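# Trace the printed band on the board with the pen block

## Task

Using the pen block, draw along the entire printed band on the board, keeping the centre line of the stroke over the band. Ink whose centre lies off the band is penalised, and the nib marks the board anywhere the block slides.

## Robot and tools

Setup: four Kinova Gen3 arms (arm1 to arm4), each with seven joints and a right hand of three fingers (index, middle, ring) plus a thumb. Every pose is in one scene frame, in metres, with the origin on the floor and +z up. Arm feet (base_link): arm1 at (1.420, -0.002, 0.811), arm2 at (-0.340, 1.400, 0.780), arm3 at (-1.467, 0.054, 0.797), arm4 at (0.092, -1.421, 0.812). Each foot's own +x points toward the middle of the workspace. The tables under the arms sit at z=0.720. A hand reaches roughly 1.05 m from its joint1 axis. Loose objects may occasionally be bumped by outside pushes.

Hand point axes: +z runs along the straight fingers toward the tips, +x runs across the palm away from the thumb, and +y points out of the palm face. The palm face is at y=-0.063, and straight fingertips end about 0.123 to 0.14 m past the hand point. With joints 1, 3 and 5 at 0 and joint7 at 1.57, the fingers hang straight down in front of the arm, the palm faces left, and the thumb is on the far side from the foot. A wrist camera on a mast on the palm side looks toward the index knuckle. The mast itself can strike objects.

Tool move: this runs a single action. It has optional keys arm1, arm2, arm3 and arm4, one object per robot, plus cameras.
- joints: a dict of absolute targets keyed by name. joint1_rad to joint7_rad are in radians. joint1 and joint3 go from -6.283 to 6.283, joint2 within ±2.249, joint4 within ±2.579, joint5 and joint7 within ±6.283, and joint6 within ±2.099. Hand keys (hand_index_mcp ... hand_thumb_ipl, sixteen hinges) take a number from -1 to 1 that sits proportionally between the hinge's two stops. Toward -1 the fingers curl into the palm. Fingers are straight near mcp +0.75, pip +0.58 and dip +0.70, with abd 0 being centred. hand_current_limit (-1 to 1) maps to a current cap from 0 to 550 mA. hand_speed (-0.96 to 1) sets how fast the hinges travel. Any key you omit keeps its previous goal.
- target: an absolute hand pose given as one list of seven numbers, [x, y, z, qw, qx, qy, qz], in the scene frame (metres, then a wxyz quaternion), written the same way the hand line prints it. The hand travels in a straight line from its current hand_target to this pose. speed is the top linear speed, 0.002 to 0.5 m/s (default 0.25); rotation is capped at twice that value in rad/s. When target is used, joints may hold only the hand keys, otherwise the call is refused.
- min_time_s (0.1 to 8 s): the shortest duration for that robot's arm joint motion.
- cameras: a list drawn from arm1_cam_wrist to arm4_cam_wrist, cam_high, cam_wide, or all. [] gives none. A move with no action returns the full state of every robot plus all images.
Every motion in one action begins together. Hand paths all finish together and stop after 10 s; an action never runs past 15 s. Paths ignore obstacles and other arms. The hand lags and can drift or overshoot, especially when the arm is close to straight. At each step the path point is clipped to within 70 mm and 16 degrees of the measured hand pose.

Tool wait: seconds, 0 to 10, with optional cameras. No new command is sent. Tool zoom_image: camera plus region [x0, y0, x1, y1] in pixels from the top-left, at most 504 by 504, applied to that camera's newest image. Tool finished_scene: optional scene (1). It ends the scene permanently, and the result must hold without the robot.

Reading results: the move line names the robots that got commands. as last shown marks an uncommanded robot whose statuses read not commanded. hand is the reported hand pose and may differ from the real one at long reach. hand_target is the pose the drive is currently holding. Status words mean: done (within 1 cm and 2 degrees, or ±0.01 rad per joint); off_target (at rest short of the target, possibly still pushing); time_out (joint gave up and holds where it is); not_followed, joint command not followed, or pose unreachable (a safety check held back the motion, and a held-back hand target is dropped). Joint velocities are in rad/s, and within noise means the arm is at rest. Joint torques are in N m, positive toward larger joint values; they change at rest only under contact or load. Flange force is the external force in the tool's axes and carries some error. hand_state gives one word per motor: moving, goal, blocked or overload. The *_current_ma lines show motor current, positive when pushing toward -1.

Cautions: the arms keep pushing after contact, so press the pen lightly and rely on small z offsets. If a joint torque exceeds 104.5 N m (joints 1 to 4) or 51.3 N m (joints 5 to 7), or a joint strays more than 5 degrees from its plan, that arm halts for 10 s. Its later commands and any hand commands from that call are lost, so resend them. A hard squeeze between two robots, including closing fingers on another arm's fingers, ends the scene in failure. The safety check does not guard finger against finger. A hinge drawing 495 mA or more for 5 s in total shuts down for 10 s. Holding a stretched pose or a load heats the motors: a MOTOR HOT warning comes at 60 °C, and at 75 °C the arm sags and stops. Do not knock objects off the work area or drop them, even a few millimetres. Avoid slamming into fixed objects. After a refused call or a stop, later move, wait and finished_scene calls in the same reply are skipped. The scene keeps running while you think, and the robot holds its last command during that time.

Each tool is called after "Emit:" as name([rows], argument=value, ...), one row to a line, values as JSON.

## Session

Emit:
move(cameras=["all"])

Scene clock: 0.00 s.
Joint torques (N m): no reading
Flange force (N): no reading
Joint velocities: within noise
arm1.joint_positions: joint1_rad=+0.124 joint2_rad=-0.557 joint3_rad=-0.127 joint4_rad=+1.327 joint5_rad=-0.087 joint6_rad=+2.021 joint7_rad=+1.720 hand_index_mcp=+0.753 hand_index_abd=+0.000 hand_index_pip=+0.577 hand_index_dip=+0.696 hand_middle_mcp=+0.753 hand_middle_abd=+0.000 hand_middle_pip=+0.577 hand_middle_dip=+0.696 hand_ring_mcp=+0.753 hand_ring_abd=+0.000 hand_ring_pip=+0.577 hand_ring_dip=+0.696 hand_thumb_cmc=+0.714 hand_thumb_axl=+0.677 hand_thumb_mcp=+0.226 hand_thumb_ipl=+0.168 hand_current_limit=+0.400 hand_speed=-0.600
arm1.joint_status: not commanded
arm1.hand_state: goal,goal,goal,goal,goal,goal,goal,goal,goal,goal,goal,goal,goal,goal,goal,goal
arm1.index_mcp_current_ma: -11
arm1.index_abd_current_ma: -4
arm1.index_pip_current_ma: -9
arm1.index_dip_current_ma: 3
arm1.middle_mcp_current_ma: 8
arm1.middle_abd_current_ma: 10
arm1.middle_pip_current_ma: 5
arm1.middle_dip_current_ma: -2
arm1.ring_mcp_current_ma: -9
arm1.ring_abd_current_ma: -12
arm1.ring_pip_current_ma: -5
arm1.ring_dip_current_ma: -9
arm1.thumb_cmc_current_ma: -1
arm1.thumb_axl_current_ma: -8
arm1.thumb_mcp_current_ma: 6
arm1.thumb_ipl_current_ma: 8
arm1.hand_goal_index_mcp: 0.754
arm1.hand_goal_index_abd: 0.000
arm1.hand_goal_index_pip: 0.576
arm1.hand_goal_index_dip: 0.696
arm1.hand_goal_middle_mcp: 0.754
arm1.hand_goal_middle_abd: 0.000
arm1.hand_goal_middle_pip: 0.576
arm1.hand_goal_middle_dip: 0.696
arm1.hand_goal_ring_mcp: 0.754
arm1.hand_goal_ring_abd: 0.000
arm1.hand_goal_ring_pip: 0.576
arm1.hand_goal_ring_dip: 0.696
arm1.hand_goal_thumb_cmc: 0.714
arm1.hand_goal_thumb_axl: 0.678
arm1.hand_goal_thumb_mcp: 0.226
arm1.hand_goal_thumb_ipl: 0.168
arm1.hand: x=+1.3071 y=-0.0931 z=+1.3983 quat_wxyz=(+0.014, -0.984, -0.055, +0.170) (m; scene frame)
arm1.hand_target: x=+1.3071 y=-0.0931 z=+1.3983 quat_wxyz=(+0.014, -0.984, -0.055, +0.170) (m; scene frame)
arm1.hand_status: not commanded
arm2.joint_positions: joint1_rad=-0.423 joint2_rad=-0.388 joint3_rad=-0.029 joint4_rad=+1.404 joint5_rad=-0.077 joint6_rad=+1.931 joint7_rad=+1.995 hand_index_mcp=+0.753 hand_index_abd=+0.000 hand_index_pip=+0.577 hand_index_dip=+0.696 hand_middle_mcp=+0.753 hand_middle_abd=+0.000 hand_middle_pip=+0.577 hand_middle_dip=+0.696 hand_ring_mcp=+0.753 hand_ring_abd=+0.000 hand_ring_pip=+0.577 hand_ring_dip=+0.696 hand_thumb_cmc=+0.714 hand_thumb_axl=+0.677 hand_thumb_mcp=+0.226 hand_thumb_ipl=+0.168 hand_current_limit=+0.400 hand_speed=-0.600
arm2.joint_status: not commanded
arm2.hand_state: goal,goal,goal,goal,goal,goal,goal,goal,goal,goal,goal,goal,goal,goal,goal,goal
arm2.index_mcp_current_ma: -13
arm2.index_abd_current_ma: 9
arm2.index_pip_current_ma: -1
arm2.index_dip_current_ma: 0
arm2.middle_mcp_current_ma: 7
arm2.middle_abd_current_ma: 8
arm2.middle_pip_current_ma: -1
arm2.middle_dip_current_ma: -3
arm2.ring_mcp_current_ma: -1
arm2.ring_abd_current_ma: 6
arm2.ring_pip_current_ma: 10
arm2.ring_dip_current_ma: 0
arm2.thumb_cmc_current_ma: 4
arm2.thumb_axl_current_ma: -3
arm2.thumb_mcp_current_ma: 9
arm2.thumb_ipl_current_ma: 7
arm2.hand_goal_index_mcp: 0.754
arm2.hand_goal_index_abd: 0.000
arm2.hand_goal_index_pip: 0.576
arm2.hand_goal_index_dip: 0.696
arm2.hand_goal_middle_mcp: 0.754
arm2.hand_goal_middle_abd: 0.000
arm2.hand_goal_middle_pip: 0.576
arm2.hand_goal_middle_dip: 0.696
arm2.hand_goal_ring_mcp: 0.754
arm2.hand_goal_ring_abd: 0.000
arm2.hand_goal_ring_pip: 0.576
arm2.hand_goal_ring_dip: 0.696
arm2.hand_goal_thumb_cmc: 0.714
arm2.hand_goal_thumb_axl: 0.678
arm2.hand_goal_thumb_mcp: 0.226
arm2.hand_goal_thumb_ipl: 0.168
arm2.hand: x=-0.1947 y=+1.3235 z=+1.3282 quat_wxyz=(+0.100, +0.255, +0.961, -0.036) (m; scene frame)
arm2.hand_target: x=-0.1947 y=+1.3235 z=+1.3282 quat_wxyz=(+0.100, +0.255, +0.961, -0.036) (m; scene frame)
arm2.hand_status: not commanded
arm3.joint_positions: joint1_rad=+0.521 joint2_rad=-0.443 joint3_rad=-0.102 joint4_rad=+1.444 joint5_rad=+0.012 joint6_rad=+1.848 joint7_rad=+1.605 hand_index_mcp=+0.753 hand_index_abd=+0.000 hand_index_pip=+0.577 hand_index_dip=+0.696 hand_middle_mcp=+0.753 hand_middle_abd=+0.000 hand_middle_pip=+0.577 hand_middle_dip=+0.696 hand_ring_mcp=+0.753 hand_ring_abd=+0.000 hand_ring_pip=+0.577 hand_ring_dip=+0.696 hand_thumb_cmc=+0.714 hand_thumb_axl=+0.677 hand_thumb_mcp=+0.226 hand_thumb_ipl=+0.168 hand_current_limit=+0.400 hand_speed=-0.600
arm3.joint_status: not commanded
arm3.hand_state: goal,goal,goal,goal,goal,goal,goal,goal,goal,goal,goal,goal,goal,goal,goal,goal
arm3.index_mcp_current_ma: -13
arm3.index_abd_current_ma: 6
arm3.index_pip_current_ma: -5
arm3.index_dip_current_ma: -3
arm3.middle_mcp_current_ma: 10
arm3.middle_abd_current_ma: 3
arm3.middle_pip_current_ma: 5
arm3.middle_dip_current_ma: 0
arm3.ring_mcp_current_ma: -1
arm3.ring_abd_current_ma: 3
arm3.ring_pip_current_ma: 8
arm3.ring_dip_current_ma: -1
arm3.thumb_cmc_current_ma: 1
arm3.thumb_axl_current_ma: -2
arm3.thumb_mcp_current_ma: -8
arm3.thumb_ipl_current_ma: -5
arm3.hand_goal_index_mcp: 0.754
arm3.hand_goal_index_abd: 0.000
arm3.hand_goal_index_pip: 0.576
arm3.hand_goal_index_dip: 0.696
arm3.hand_goal_middle_mcp: 0.754
arm3.hand_goal_middle_abd: 0.000
arm3.hand_goal_middle_pip: 0.576
arm3.hand_goal_middle_dip: 0.696
arm3.hand_goal_ring_mcp: 0.754
arm3.hand_goal_ring_abd: 0.000
arm3.hand_goal_ring_pip: 0.576
arm3.hand_goal_ring_dip: 0.696
arm3.hand_goal_thumb_cmc: 0.714
arm3.hand_goal_thumb_axl: 0.678
arm3.hand_goal_thumb_mcp: 0.226
arm3.hand_goal_thumb_ipl: 0.168
arm3.hand: x=-1.2588 y=+0.0790 z=+1.3410 quat_wxyz=(+0.133, +0.084, +0.987, -0.041) (m; scene frame)
arm3.hand_target: x=-1.2588 y=+0.0790 z=+1.3410 quat_wxyz=(+0.133, +0.084, +0.987, -0.041) (m; scene frame)
arm3.hand_status: not commanded
arm4.joint_positions: joint1_rad=+0.623 joint2_rad=-0.522 joint3_rad=-0.112 joint4_rad=+1.444 joint5_rad=-0.122 joint6_rad=+1.851 joint7_rad=+1.842 hand_index_mcp=+0.753 hand_index_abd=+0.000 hand_index_pip=+0.577 hand_index_dip=+0.696 hand_middle_mcp=+0.753 hand_middle_abd=+0.000 hand_middle_pip=+0.577 hand_middle_dip=+0.696 hand_ring_mcp=+0.753 hand_ring_abd=+0.000 hand_ring_pip=+0.577 hand_ring_dip=+0.696 hand_thumb_cmc=+0.714 hand_thumb_axl=+0.677 hand_thumb_mcp=+0.226 hand_thumb_ipl=+0.168 hand_current_limit=+0.400 hand_speed=-0.600
arm4.joint_status: not commanded
arm4.hand_state: goal,goal,goal,goal,goal,goal,goal,goal,goal,goal,goal,goal,goal,goal,goal,goal
arm4.index_mcp_current_ma: 4
arm4.index_abd_current_ma: -7
arm4.index_pip_current_ma: 11
arm4.index_dip_current_ma: -11
arm4.middle_mcp_current_ma: 4
arm4.middle_abd_current_ma: -2
arm4.middle_pip_current_ma: -8
arm4.middle_dip_current_ma: 3
arm4.ring_mcp_current_ma: -7
arm4.ring_abd_current_ma: -8
arm4.ring_pip_current_ma: 2
arm4.ring_dip_current_ma: 9
arm4.thumb_cmc_current_ma: -7
arm4.thumb_axl_current_ma: -1
arm4.thumb_mcp_current_ma: 5
arm4.thumb_ipl_current_ma: -10
arm4.hand_goal_index_mcp: 0.754
arm4.hand_goal_index_abd: 0.000
arm4.hand_goal_index_pip: 0.576
arm4.hand_goal_index_dip: 0.696
arm4.hand_goal_middle_mcp: 0.754
arm4.hand_goal_middle_abd: 0.000
arm4.hand_goal_middle_pip: 0.576
arm4.hand_goal_middle_dip: 0.696
arm4.hand_goal_ring_mcp: 0.754
arm4.hand_goal_ring_abd: 0.000
arm4.hand_goal_ring_pip: 0.576
arm4.hand_goal_ring_dip: 0.696
arm4.hand_goal_thumb_cmc: 0.714
arm4.hand_goal_thumb_axl: 0.678
arm4.hand_goal_thumb_mcp: 0.226
arm4.hand_goal_thumb_ipl: 0.168
arm4.hand: x=+0.0381 y=-1.2466 z=+1.3724 quat_wxyz=(+0.149, -0.681, +0.710, +0.103) (m; scene frame)
arm4.hand_target: x=+0.0381 y=-1.2466 z=+1.3724 quat_wxyz=(+0.149, -0.681, +0.710, +0.103) (m; scene frame)
arm4.hand_status: not commanded
pictures: arm1_cam_wrist, arm2_cam_wrist, arm3_cam_wrist, arm4_cam_wrist, cam_high, cam_wide
Images, in order (width x height): arm1_cam_wrist 672x504, arm2_cam_wrist 672x504, arm3_cam_wrist 672x504, arm4_cam_wrist 672x504, cam_high 672x504, cam_wide 672x504.

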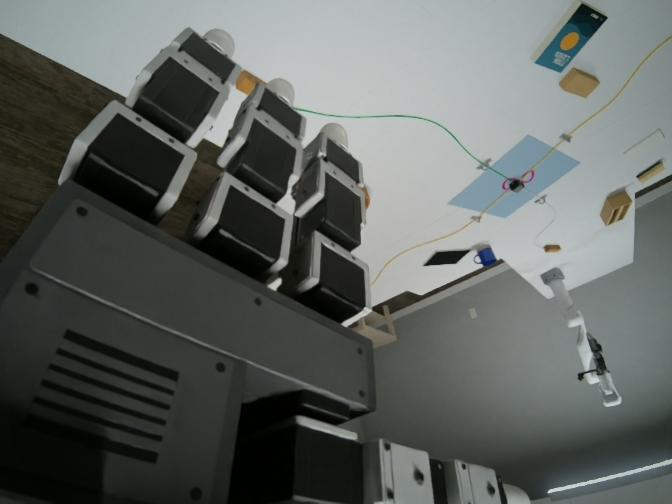

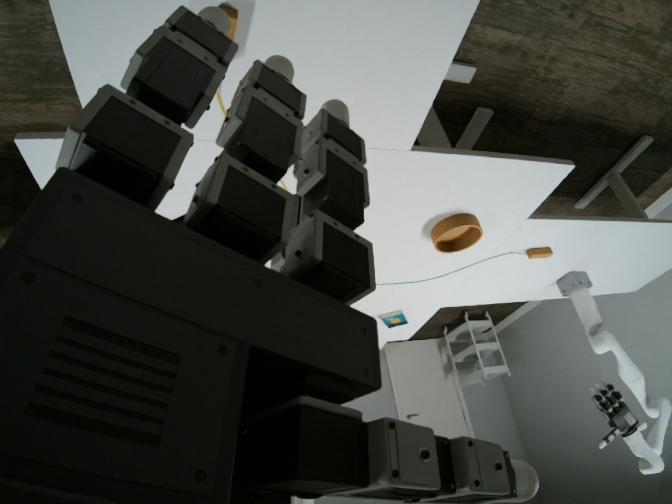

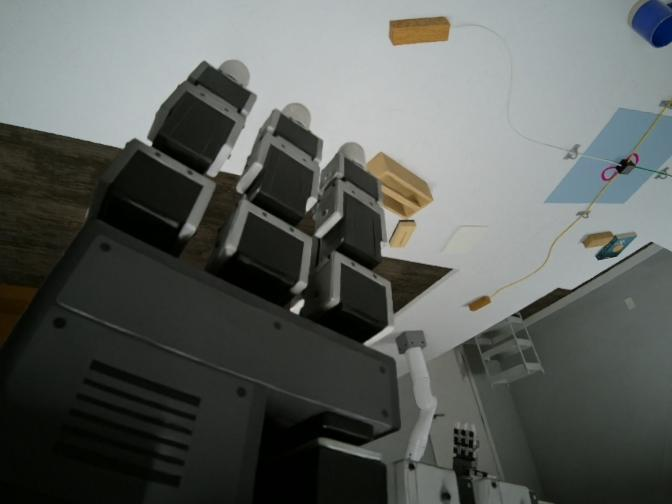

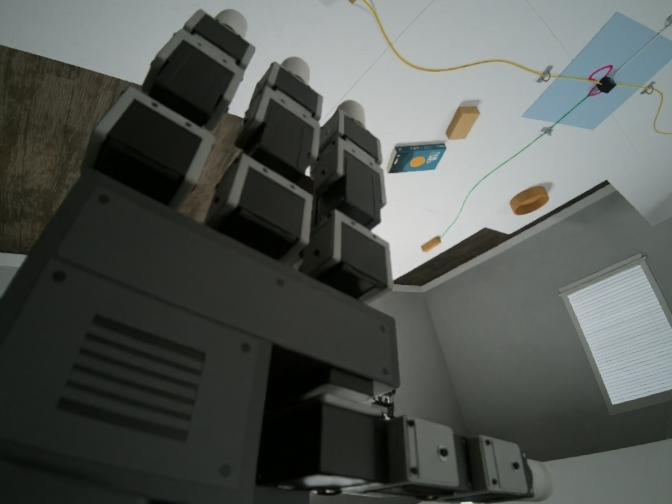

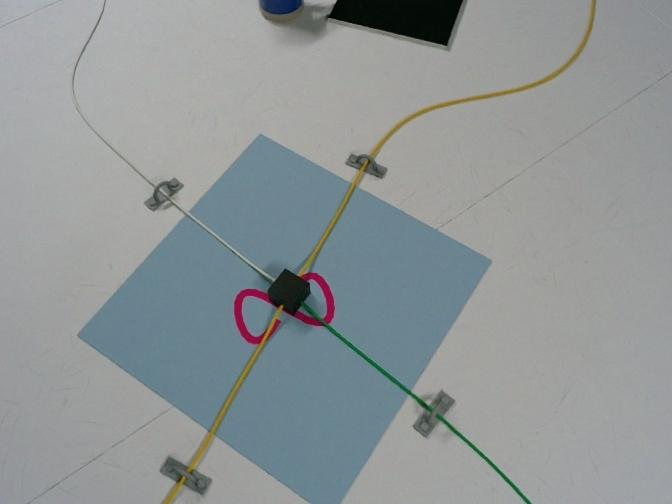

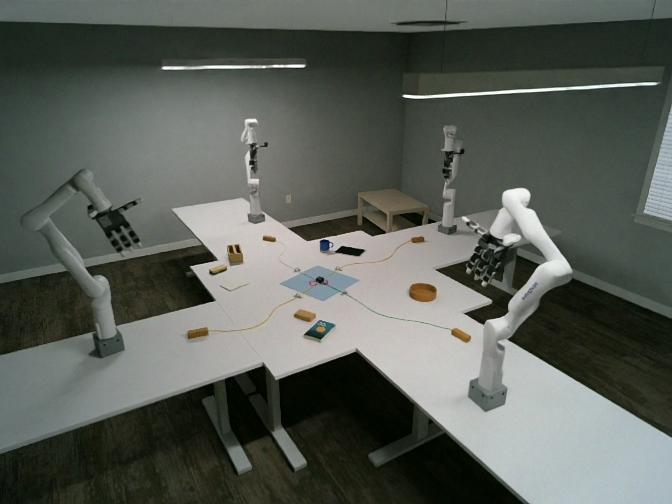

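Emit:
zoom_image(camera="cam_high", region=[200, 230, 370, 370])

Emit:
zoom_image(camera="cam_wide", region=[170, 210, 500, 370])

Emit:
zoom_image(camera="cam_high", region=[70, 80, 500, 504])

Scaled by 2.965.

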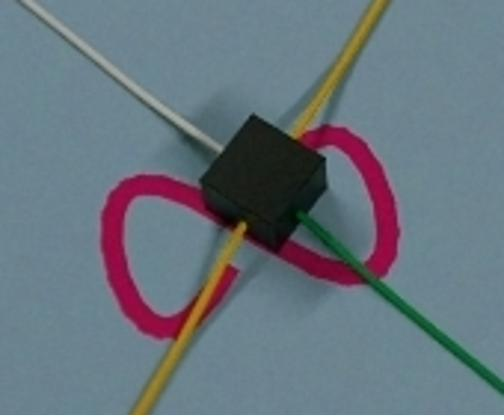

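Scaled by 1.527.

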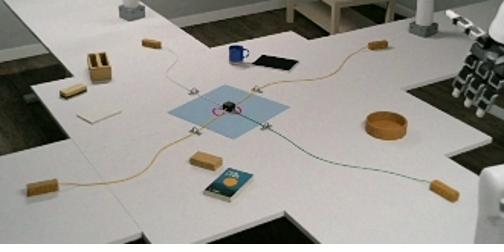

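Scaled by 1.172.

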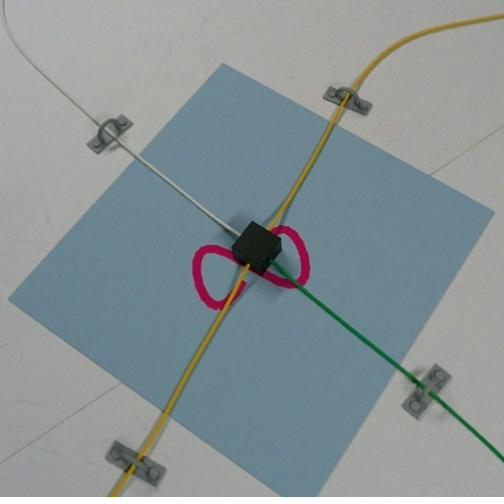

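Emit:
zoom_image(camera="cam_wide", region=[60, 180, 340, 390])

Emit:
zoom_image(camera="cam_wide", region=[300, 200, 580, 410])

Emit:
zoom_image(camera="cam_wide", region=[260, 250, 400, 355])

Scaled by 1.800.

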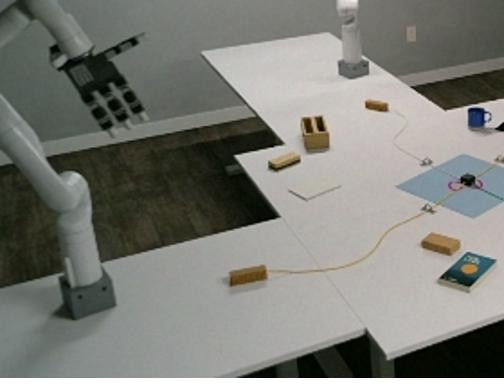

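Scaled by 1.800.

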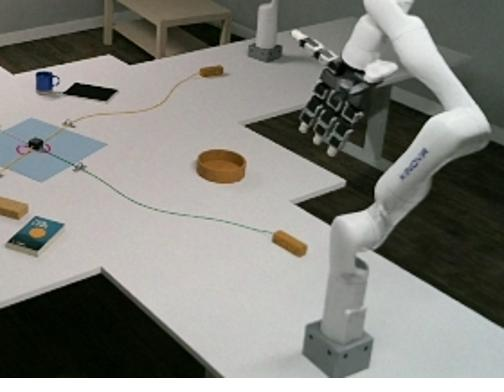

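Scaled by 3.600.

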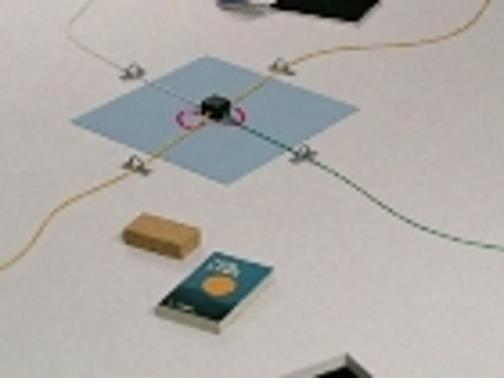

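Emit:
zoom_image(camera="arm3_cam_wrist", region=[360, 0, 672, 234])

Emit:
zoom_image(camera="arm4_cam_wrist", region=[340, 0, 672, 250])

Emit:
zoom_image(camera="arm1_cam_wrist", region=[220, 0, 672, 300])

Emit:
zoom_image(camera="arm2_cam_wrist", region=[170, 0, 310, 105])

Scaled by 1.615 from the camera's image (finer frame: 960x720).

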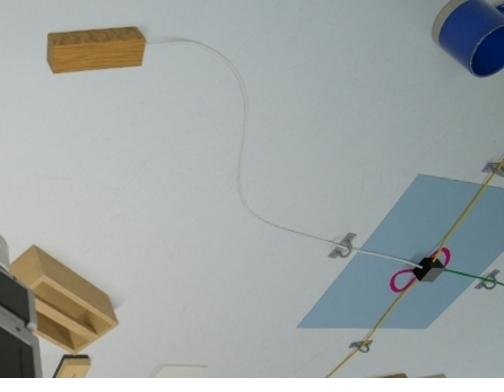

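Scaled by 1.518 from the camera's image (finer frame: 960x720).

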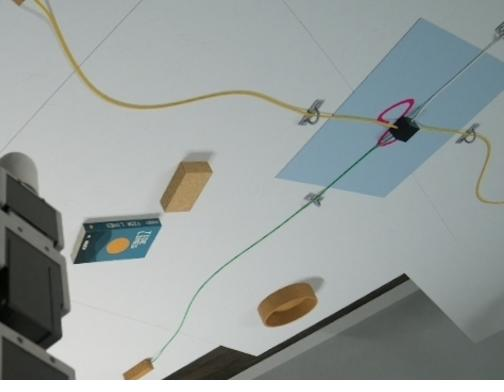

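Scaled by 1.115 from the camera's image (finer frame: 960x720).

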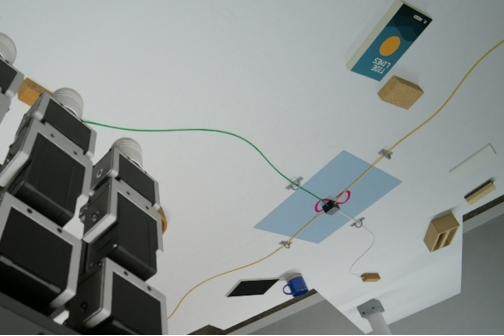

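Scaled by 3.600 from the camera's image (finer frame: 960x720).

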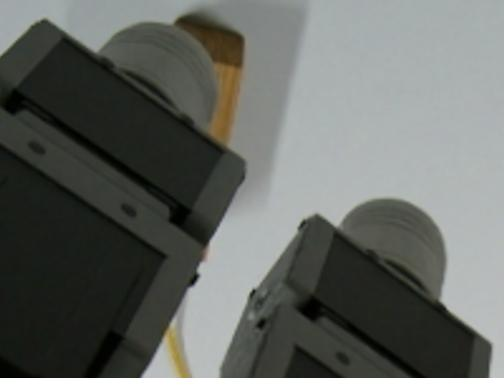

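Emit:
zoom_image(camera="cam_high", region=[250, 404, 380, 504])

Emit:
zoom_image(camera="cam_high", region=[60, 304, 190, 404])

Emit:
zoom_image(camera="cam_high", region=[230, 104, 360, 204])

Emit:
zoom_image(camera="cam_high", region=[400, 204, 530, 304])

Scaled by 3.877.

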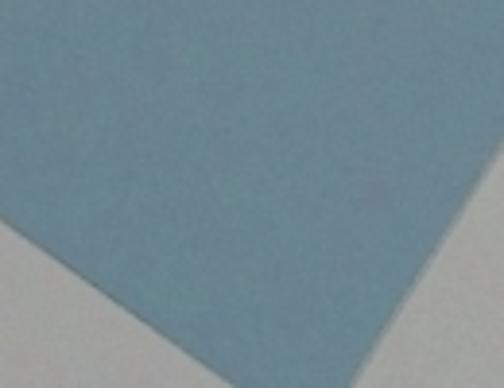

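Scaled by 3.877.

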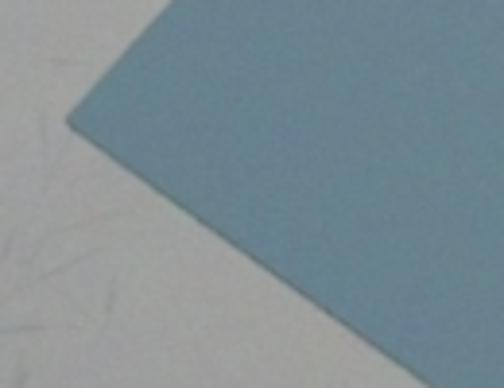

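Scaled by 3.877.

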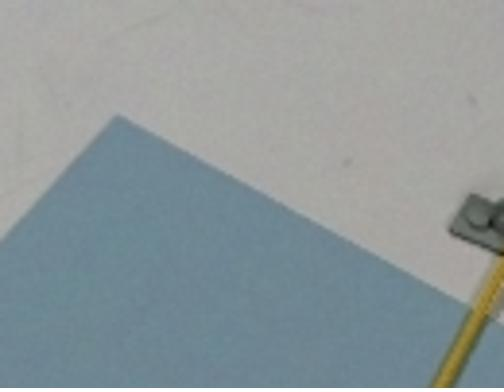

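Scaled by 3.877.

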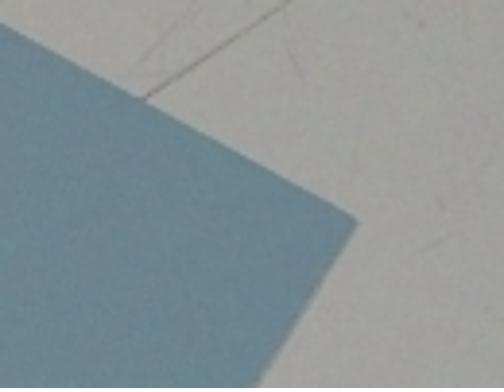

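Emit:
zoom_image(camera="cam_high", region=[225, 280, 305, 350])

Emit:
zoom_image(camera="cam_high", region=[265, 260, 345, 330])

Scaled by 6.300.

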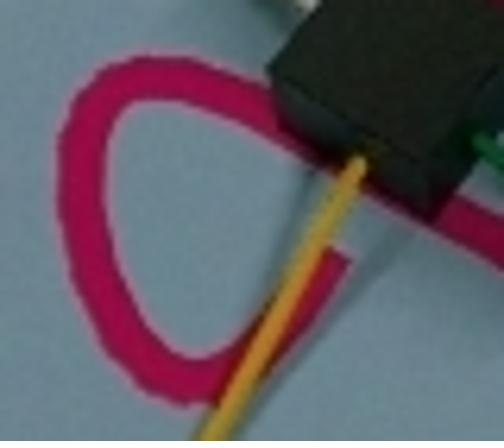

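Scaled by 6.300.

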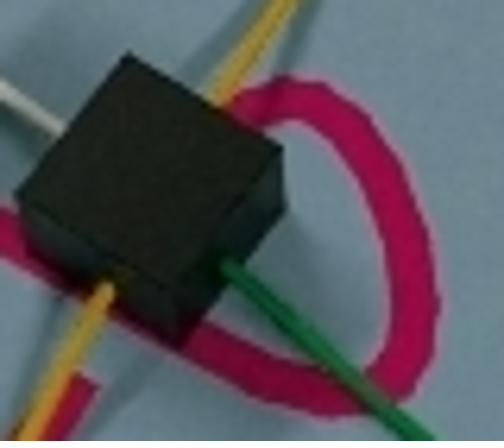

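Emit:
zoom_image(camera="arm4_cam_wrist", region=[570, 50, 640, 110])

Emit:
zoom_image(camera="arm3_cam_wrist", region=[590, 140, 660, 190])

Emit:
zoom_image(camera="arm1_cam_wrist", region=[480, 150, 550, 210])

Scaled by 7.200 from the camera's image (finer frame: 960x720).

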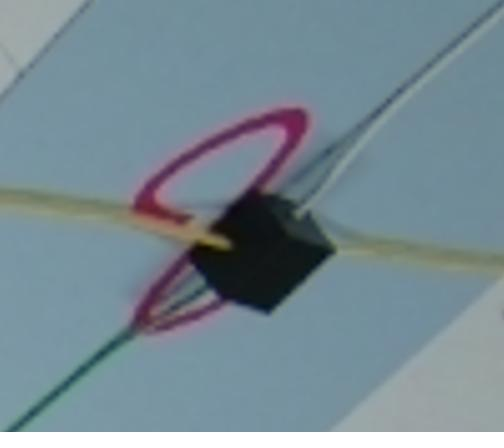

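Scaled by 7.200 from the camera's image (finer frame: 960x720).

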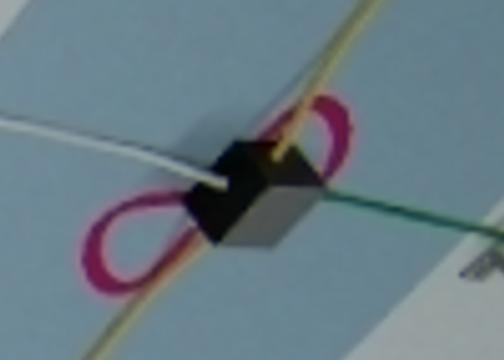

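Scaled by 7.200 from the camera's image (finer frame: 960x720).

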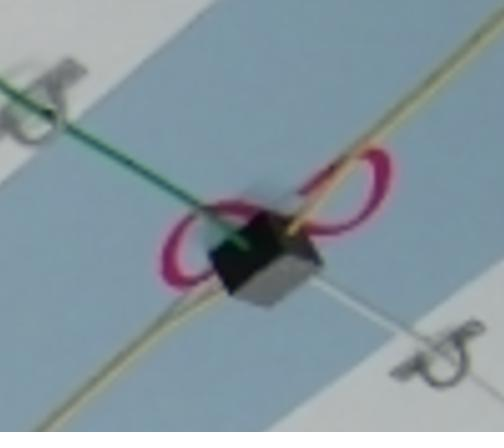

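Emit:
move(arm1={"target": [0.968, 0.266, 1.0, 0, -0.576, -0.817, 0], "speed": 0.25}, arm2={"target": [-0.296, 1.010, 1.0, 0, -0.0854, 0.9963, 0], "speed": 0.25}, arm3={"target": [-0.945, -0.042, 1.0, 0, -0.660, 0.751, 0], "speed": 0.25}, arm4={"target": [0.191, -0.969, 1.0, 0, -0.9968, -0.0802, 0], "speed": 0.25}, cameras=["all"])

Scene clock: 262.67 s.
Joint torques (N m): arm1=[-0.72 -21.92 3.94 -9.06 -0.11 0.14 0.15] | arm2=[-0.06 -17.17 1.66 -7.78 0.53 0.3 0.14] | arm3=[-1.21 -21.52 -0.45 -8.03 -0.3 -0.08 -0.03] | arm4=[1.49 -20.26 -0.27 -7.4 -0.12 0.31 -0.12]
Flange force (N): arm1=[-3.3 4.2 3.6] | arm2=[-0.5 -1.1 3.1] | arm3=[1.8 1.3 -1.0] | arm4=[-1.6 -2.9 1.3]
move: arm1 done; arm2 done; arm3 done; arm4 done
Joint velocities: within noise
arm1.joint_positions: joint1_rad=+0.127 joint2_rad=+0.811 joint3_rad=+0.421 joint4_rad=+1.095 joint5_rad=-0.305 joint6_rad=+1.289 joint7_rad=+4.080 hand_index_mcp=+0.753 hand_index_abd=+0.000 hand_index_pip=+0.577 hand_index_dip=+0.696 hand_middle_mcp=+0.753 hand_middle_abd=+0.000 hand_middle_pip=+0.577 hand_middle_dip=+0.696 hand_ring_mcp=+0.753 hand_ring_abd=+0.000 hand_ring_pip=+0.577 hand_ring_dip=+0.696 hand_thumb_cmc=+0.714 hand_thumb_axl=+0.677 hand_thumb_mcp=+0.220 hand_thumb_ipl=+0.168 hand_current_limit=+0.400 hand_speed=-0.600
arm1.joint_status: not commanded
arm1.hand_state: goal,goal,goal,goal,goal,goal,goal,goal,goal,goal,goal,goal,goal,goal,goal,goal
arm1.index_mcp_current_ma: 3
arm1.index_abd_current_ma: -5
arm1.index_pip_current_ma: -8
arm1.index_dip_current_ma: 8
arm1.middle_mcp_current_ma: 11
arm1.middle_abd_current_ma: 3
arm1.middle_pip_current_ma: 11
arm1.middle_dip_current_ma: 3
arm1.ring_mcp_current_ma: -4
arm1.ring_abd_current_ma: -14
arm1.ring_pip_current_ma: -8
arm1.ring_dip_current_ma: 4
arm1.thumb_cmc_current_ma: 2
arm1.thumb_axl_current_ma: -2
arm1.thumb_mcp_current_ma: 13
arm1.thumb_ipl_current_ma: 11
arm1.hand_goal_index_mcp: 0.754
arm1.hand_goal_index_abd: 0.000
arm1.hand_goal_index_pip: 0.576
arm1.hand_goal_index_dip: 0.696
arm1.hand_goal_middle_mcp: 0.754
arm1.hand_goal_middle_abd: 0.000
arm1.hand_goal_middle_pip: 0.576
arm1.hand_goal_middle_dip: 0.696
arm1.hand_goal_ring_mcp: 0.754
arm1.hand_goal_ring_abd: 0.000
arm1.hand_goal_ring_pip: 0.576
arm1.hand_goal_ring_dip: 0.696
arm1.hand_goal_thumb_cmc: 0.714
arm1.hand_goal_thumb_axl: 0.678
arm1.hand_goal_thumb_mcp: 0.226
arm1.hand_goal_thumb_ipl: 0.168
arm1.hand: x=+0.9680 y=+0.2660 z=+1.0000 quat_wxyz=(+0.000, -0.576, -0.817, +0.000)
arm1.hand_target: x=+0.9680 y=+0.2660 z=+1.0000 quat_wxyz=(+0.000, -0.576, -0.817, +0.000)
arm1.hand_status: done (0.000 m and 0.0 deg from the pose sent, 0.635 m and 104.6 deg at the start)
arm2.joint_positions: joint1_rad=-0.248 joint2_rad=+0.499 joint3_rad=+0.380 joint4_rad=+1.548 joint5_rad=-0.180 joint6_rad=+1.128 joint7_rad=+3.335 hand_index_mcp=+0.753 hand_index_abd=+0.000 hand_index_pip=+0.577 hand_index_dip=+0.696 hand_middle_mcp=+0.753 hand_middle_abd=+0.000 hand_middle_pip=+0.577 hand_middle_dip=+0.696 hand_ring_mcp=+0.753 hand_ring_abd=+0.000 hand_ring_pip=+0.577 hand_ring_dip=+0.696 hand_thumb_cmc=+0.716 hand_thumb_axl=+0.677 hand_thumb_mcp=+0.217 hand_thumb_ipl=+0.168 hand_current_limit=+0.400 hand_speed=-0.600
arm2.joint_status: not commanded
arm2.hand_state: goal,goal,goal,goal,goal,goal,goal,goal,goal,goal,goal,goal,goal,goal,goal,goal
arm2.index_mcp_current_ma: -6
arm2.index_abd_current_ma: 5
arm2.index_pip_current_ma: -9
arm2.index_dip_current_ma: 2
arm2.middle_mcp_current_ma: 9
arm2.middle_abd_current_ma: 6
arm2.middle_pip_current_ma: 1
arm2.middle_dip_current_ma: 3
arm2.ring_mcp_current_ma: 4
arm2.ring_abd_current_ma: 7
arm2.ring_pip_current_ma: 2
arm2.ring_dip_current_ma: -7
arm2.thumb_cmc_current_ma: 9
arm2.thumb_axl_current_ma: -3
arm2.thumb_mcp_current_ma: 10
arm2.thumb_ipl_current_ma: 5
arm2.hand_goal_index_mcp: 0.754
arm2.hand_goal_index_abd: 0.000
arm2.hand_goal_index_pip: 0.576
arm2.hand_goal_index_dip: 0.696
arm2.hand_goal_middle_mcp: 0.754
arm2.hand_goal_middle_abd: 0.000
arm2.hand_goal_middle_pip: 0.576
arm2.hand_goal_middle_dip: 0.696
arm2.hand_goal_ring_mcp: 0.754
arm2.hand_goal_ring_abd: 0.000
arm2.hand_goal_ring_pip: 0.576
arm2.hand_goal_ring_dip: 0.696
arm2.hand_goal_thumb_cmc: 0.714
arm2.hand_goal_thumb_axl: 0.678
arm2.hand_goal_thumb_mcp: 0.226
arm2.hand_goal_thumb_ipl: 0.168
arm2.hand: x=-0.2960 y=+1.0100 z=+1.0000 quat_wxyz=(+0.000, -0.085, +0.996, +0.000)
arm2.hand_target: x=-0.2960 y=+1.0100 z=+1.0000 quat_wxyz=(+0.000, -0.085, +0.996, +0.000)
arm2.hand_status: done (0.000 m and 0.0 deg from the pose sent, 0.465 m and 41.3 deg at the start)
arm3.joint_positions: joint1_rad=+0.400 joint2_rad=+0.797 joint3_rad=-0.019 joint4_rad=+0.978 joint5_rad=+0.019 joint6_rad=+1.350 joint7_rad=+3.171 hand_index_mcp=+0.753 hand_index_abd=+0.000 hand_index_pip=+0.577 hand_index_dip=+0.696 hand_middle_mcp=+0.753 hand_middle_abd=+0.000 hand_middle_pip=+0.577 hand_middle_dip=+0.696 hand_ring_mcp=+0.753 hand_ring_abd=+0.000 hand_ring_pip=+0.577 hand_ring_dip=+0.696 hand_thumb_cmc=+0.714 hand_thumb_axl=+0.677 hand_thumb_mcp=+0.222 hand_thumb_ipl=+0.168 hand_current_limit=+0.400 hand_speed=-0.600
arm3.joint_status: not commanded
arm3.hand_state: goal,goal,goal,goal,goal,goal,goal,goal,goal,goal,goal,goal,goal,goal,goal,goal
arm3.index_mcp_current_ma: 4
arm3.index_abd_current_ma: -4
arm3.index_pip_current_ma: 0
arm3.index_dip_current_ma: 7
arm3.middle_mcp_current_ma: 15
arm3.middle_abd_current_ma: 15
arm3.middle_pip_current_ma: 4
arm3.middle_dip_current_ma: 8
arm3.ring_mcp_current_ma: -11
arm3.ring_abd_current_ma: -4
arm3.ring_pip_current_ma: 3
arm3.ring_dip_current_ma: 8
arm3.thumb_cmc_current_ma: -4
arm3.thumb_axl_current_ma: 9
arm3.thumb_mcp_current_ma: -3
arm3.thumb_ipl_current_ma: -9
arm3.hand_goal_index_mcp: 0.754
arm3.hand_goal_index_abd: 0.000
arm3.hand_goal_index_pip: 0.576
arm3.hand_goal_index_dip: 0.696
arm3.hand_goal_middle_mcp: 0.754
arm3.hand_goal_middle_abd: 0.000
arm3.hand_goal_middle_pip: 0.576
arm3.hand_goal_middle_dip: 0.696
arm3.hand_goal_ring_mcp: 0.754
arm3.hand_goal_ring_abd: 0.000
arm3.hand_goal_ring_pip: 0.576
arm3.hand_goal_ring_dip: 0.696
arm3.hand_goal_thumb_cmc: 0.714
arm3.hand_goal_thumb_axl: 0.678
arm3.hand_goal_thumb_mcp: 0.226
arm3.hand_goal_thumb_ipl: 0.168
arm3.hand: x=-0.9450 y=-0.0420 z=+1.0000 quat_wxyz=(+0.000, -0.660, +0.751, +0.000)
arm3.hand_target: x=-0.9450 y=-0.0420 z=+1.0000 quat_wxyz=(+0.000, -0.660, +0.751, +0.000)
arm3.hand_status: done (0.000 m and 0.0 deg from the pose sent, 0.479 m and 93.4 deg at the start)
arm4.joint_positions: joint1_rad=+0.345 joint2_rad=+0.665 joint3_rad=-0.081 joint4_rad=+1.312 joint5_rad=+0.053 joint6_rad=+1.163 joint7_rad=+3.416 hand_index_mcp=+0.753 hand_index_abd=+0.000 hand_index_pip=+0.577 hand_index_dip=+0.696 hand_middle_mcp=+0.753 hand_middle_abd=+0.000 hand_middle_pip=+0.577 hand_middle_dip=+0.696 hand_ring_mcp=+0.753 hand_ring_abd=+0.000 hand_ring_pip=+0.577 hand_ring_dip=+0.696 hand_thumb_cmc=+0.715 hand_thumb_axl=+0.677 hand_thumb_mcp=+0.222 hand_thumb_ipl=+0.168 hand_current_limit=+0.400 hand_speed=-0.600
arm4.joint_status: not commanded
arm4.hand_state: goal,goal,goal,goal,goal,goal,goal,goal,goal,goal,goal,goal,goal,goal,goal,goal
arm4.index_mcp_current_ma: -3
arm4.index_abd_current_ma: -8
arm4.index_pip_current_ma: 10
arm4.index_dip_current_ma: -9
arm4.middle_mcp_current_ma: -6
arm4.middle_abd_current_ma: -6
arm4.middle_pip_current_ma: -11
arm4.middle_dip_current_ma: 12
arm4.ring_mcp_current_ma: -9
arm4.ring_abd_current_ma: -10
arm4.ring_pip_current_ma: 7
arm4.ring_dip_current_ma: 11
arm4.thumb_cmc_current_ma: -3
arm4.thumb_axl_current_ma: -15
arm4.thumb_mcp_current_ma: -7
arm4.thumb_ipl_current_ma: -10
arm4.hand_goal_index_mcp: 0.754
arm4.hand_goal_index_abd: 0.000
arm4.hand_goal_index_pip: 0.576
arm4.hand_goal_index_dip: 0.696
arm4.hand_goal_middle_mcp: 0.754
arm4.hand_goal_middle_abd: 0.000
arm4.hand_goal_middle_pip: 0.576
arm4.hand_goal_middle_dip: 0.696
arm4.hand_goal_ring_mcp: 0.754
arm4.hand_goal_ring_abd: 0.000
arm4.hand_goal_ring_pip: 0.576
arm4.hand_goal_ring_dip: 0.696
arm4.hand_goal_thumb_cmc: 0.714
arm4.hand_goal_thumb_axl: 0.678
arm4.hand_goal_thumb_mcp: 0.226
arm4.hand_goal_thumb_ipl: 0.168
arm4.hand: x=+0.1910 y=-0.9690 z=+1.0000 quat_wxyz=(+0.000, -0.997, -0.080, +0.000)
arm4.hand_target: x=+0.1910 y=-0.9690 z=+1.0000 quat_wxyz=(+0.000, -0.997, -0.080, +0.000)
arm4.hand_status: done (0.000 m and 0.0 deg from the pose sent, 0.489 m and 103.1 deg at the start)
pictures: arm1_cam_wrist, arm2_cam_wrist, arm3_cam_wrist, arm4_cam_wrist, cam_high, cam_wide
Images, in order (width x height): arm1_cam_wrist 672x504, arm2_cam_wrist 672x504, arm3_cam_wrist 672x504, arm4_cam_wrist 672x504, cam_high 672x504, cam_wide 672x504.

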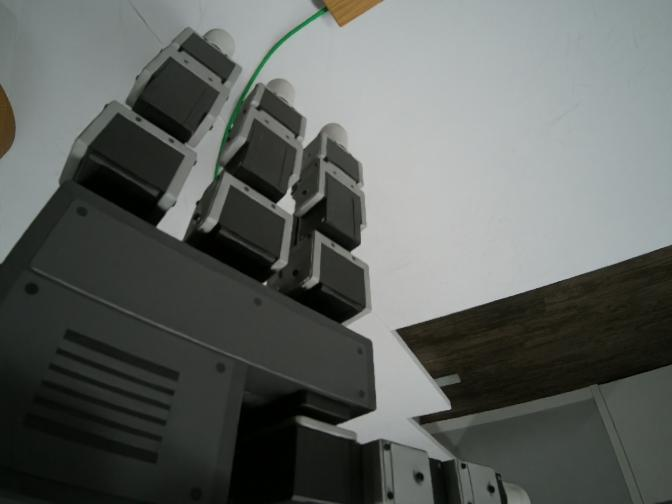

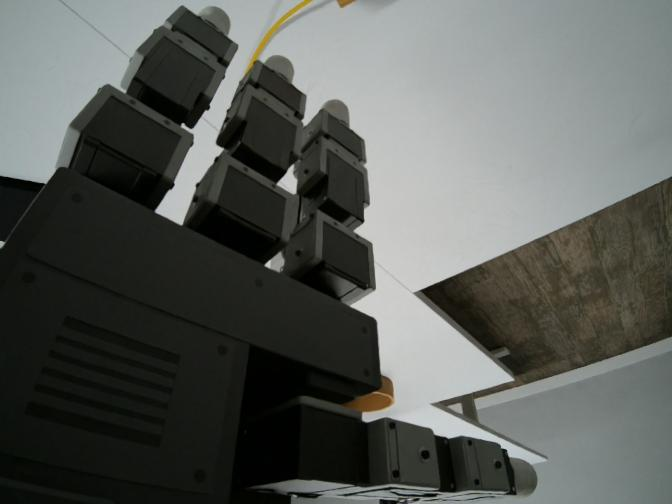

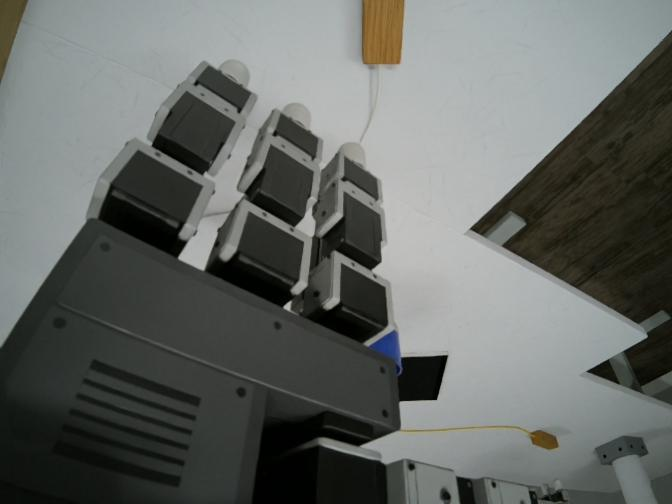

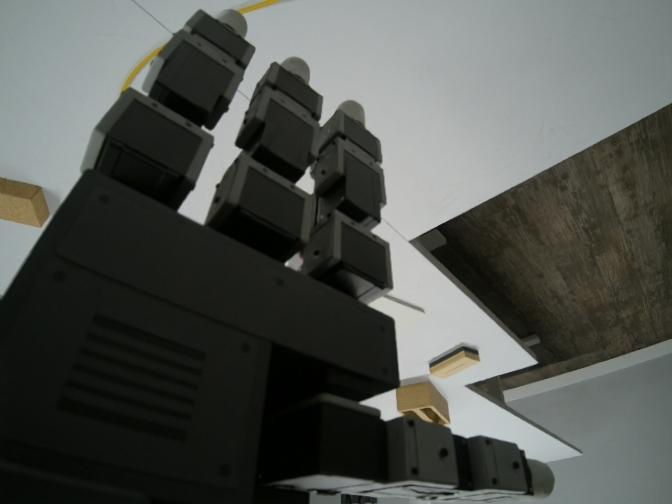

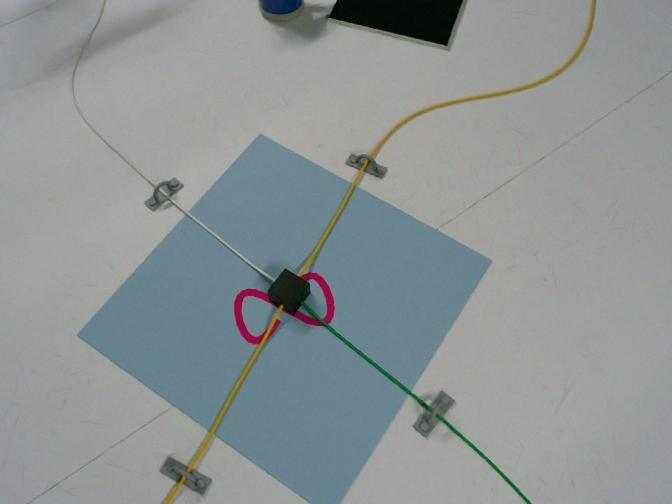

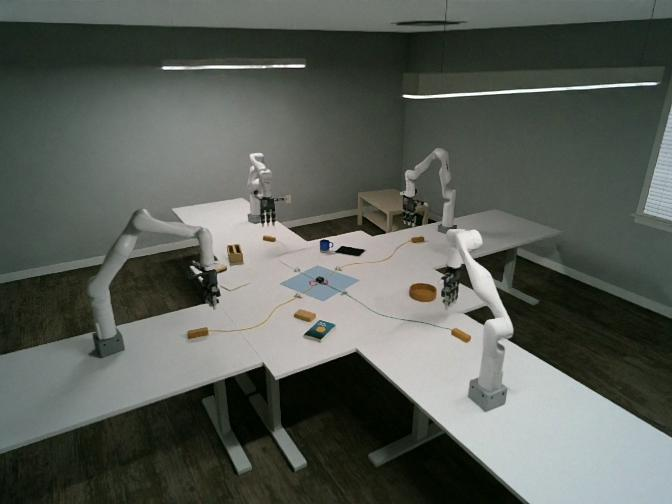

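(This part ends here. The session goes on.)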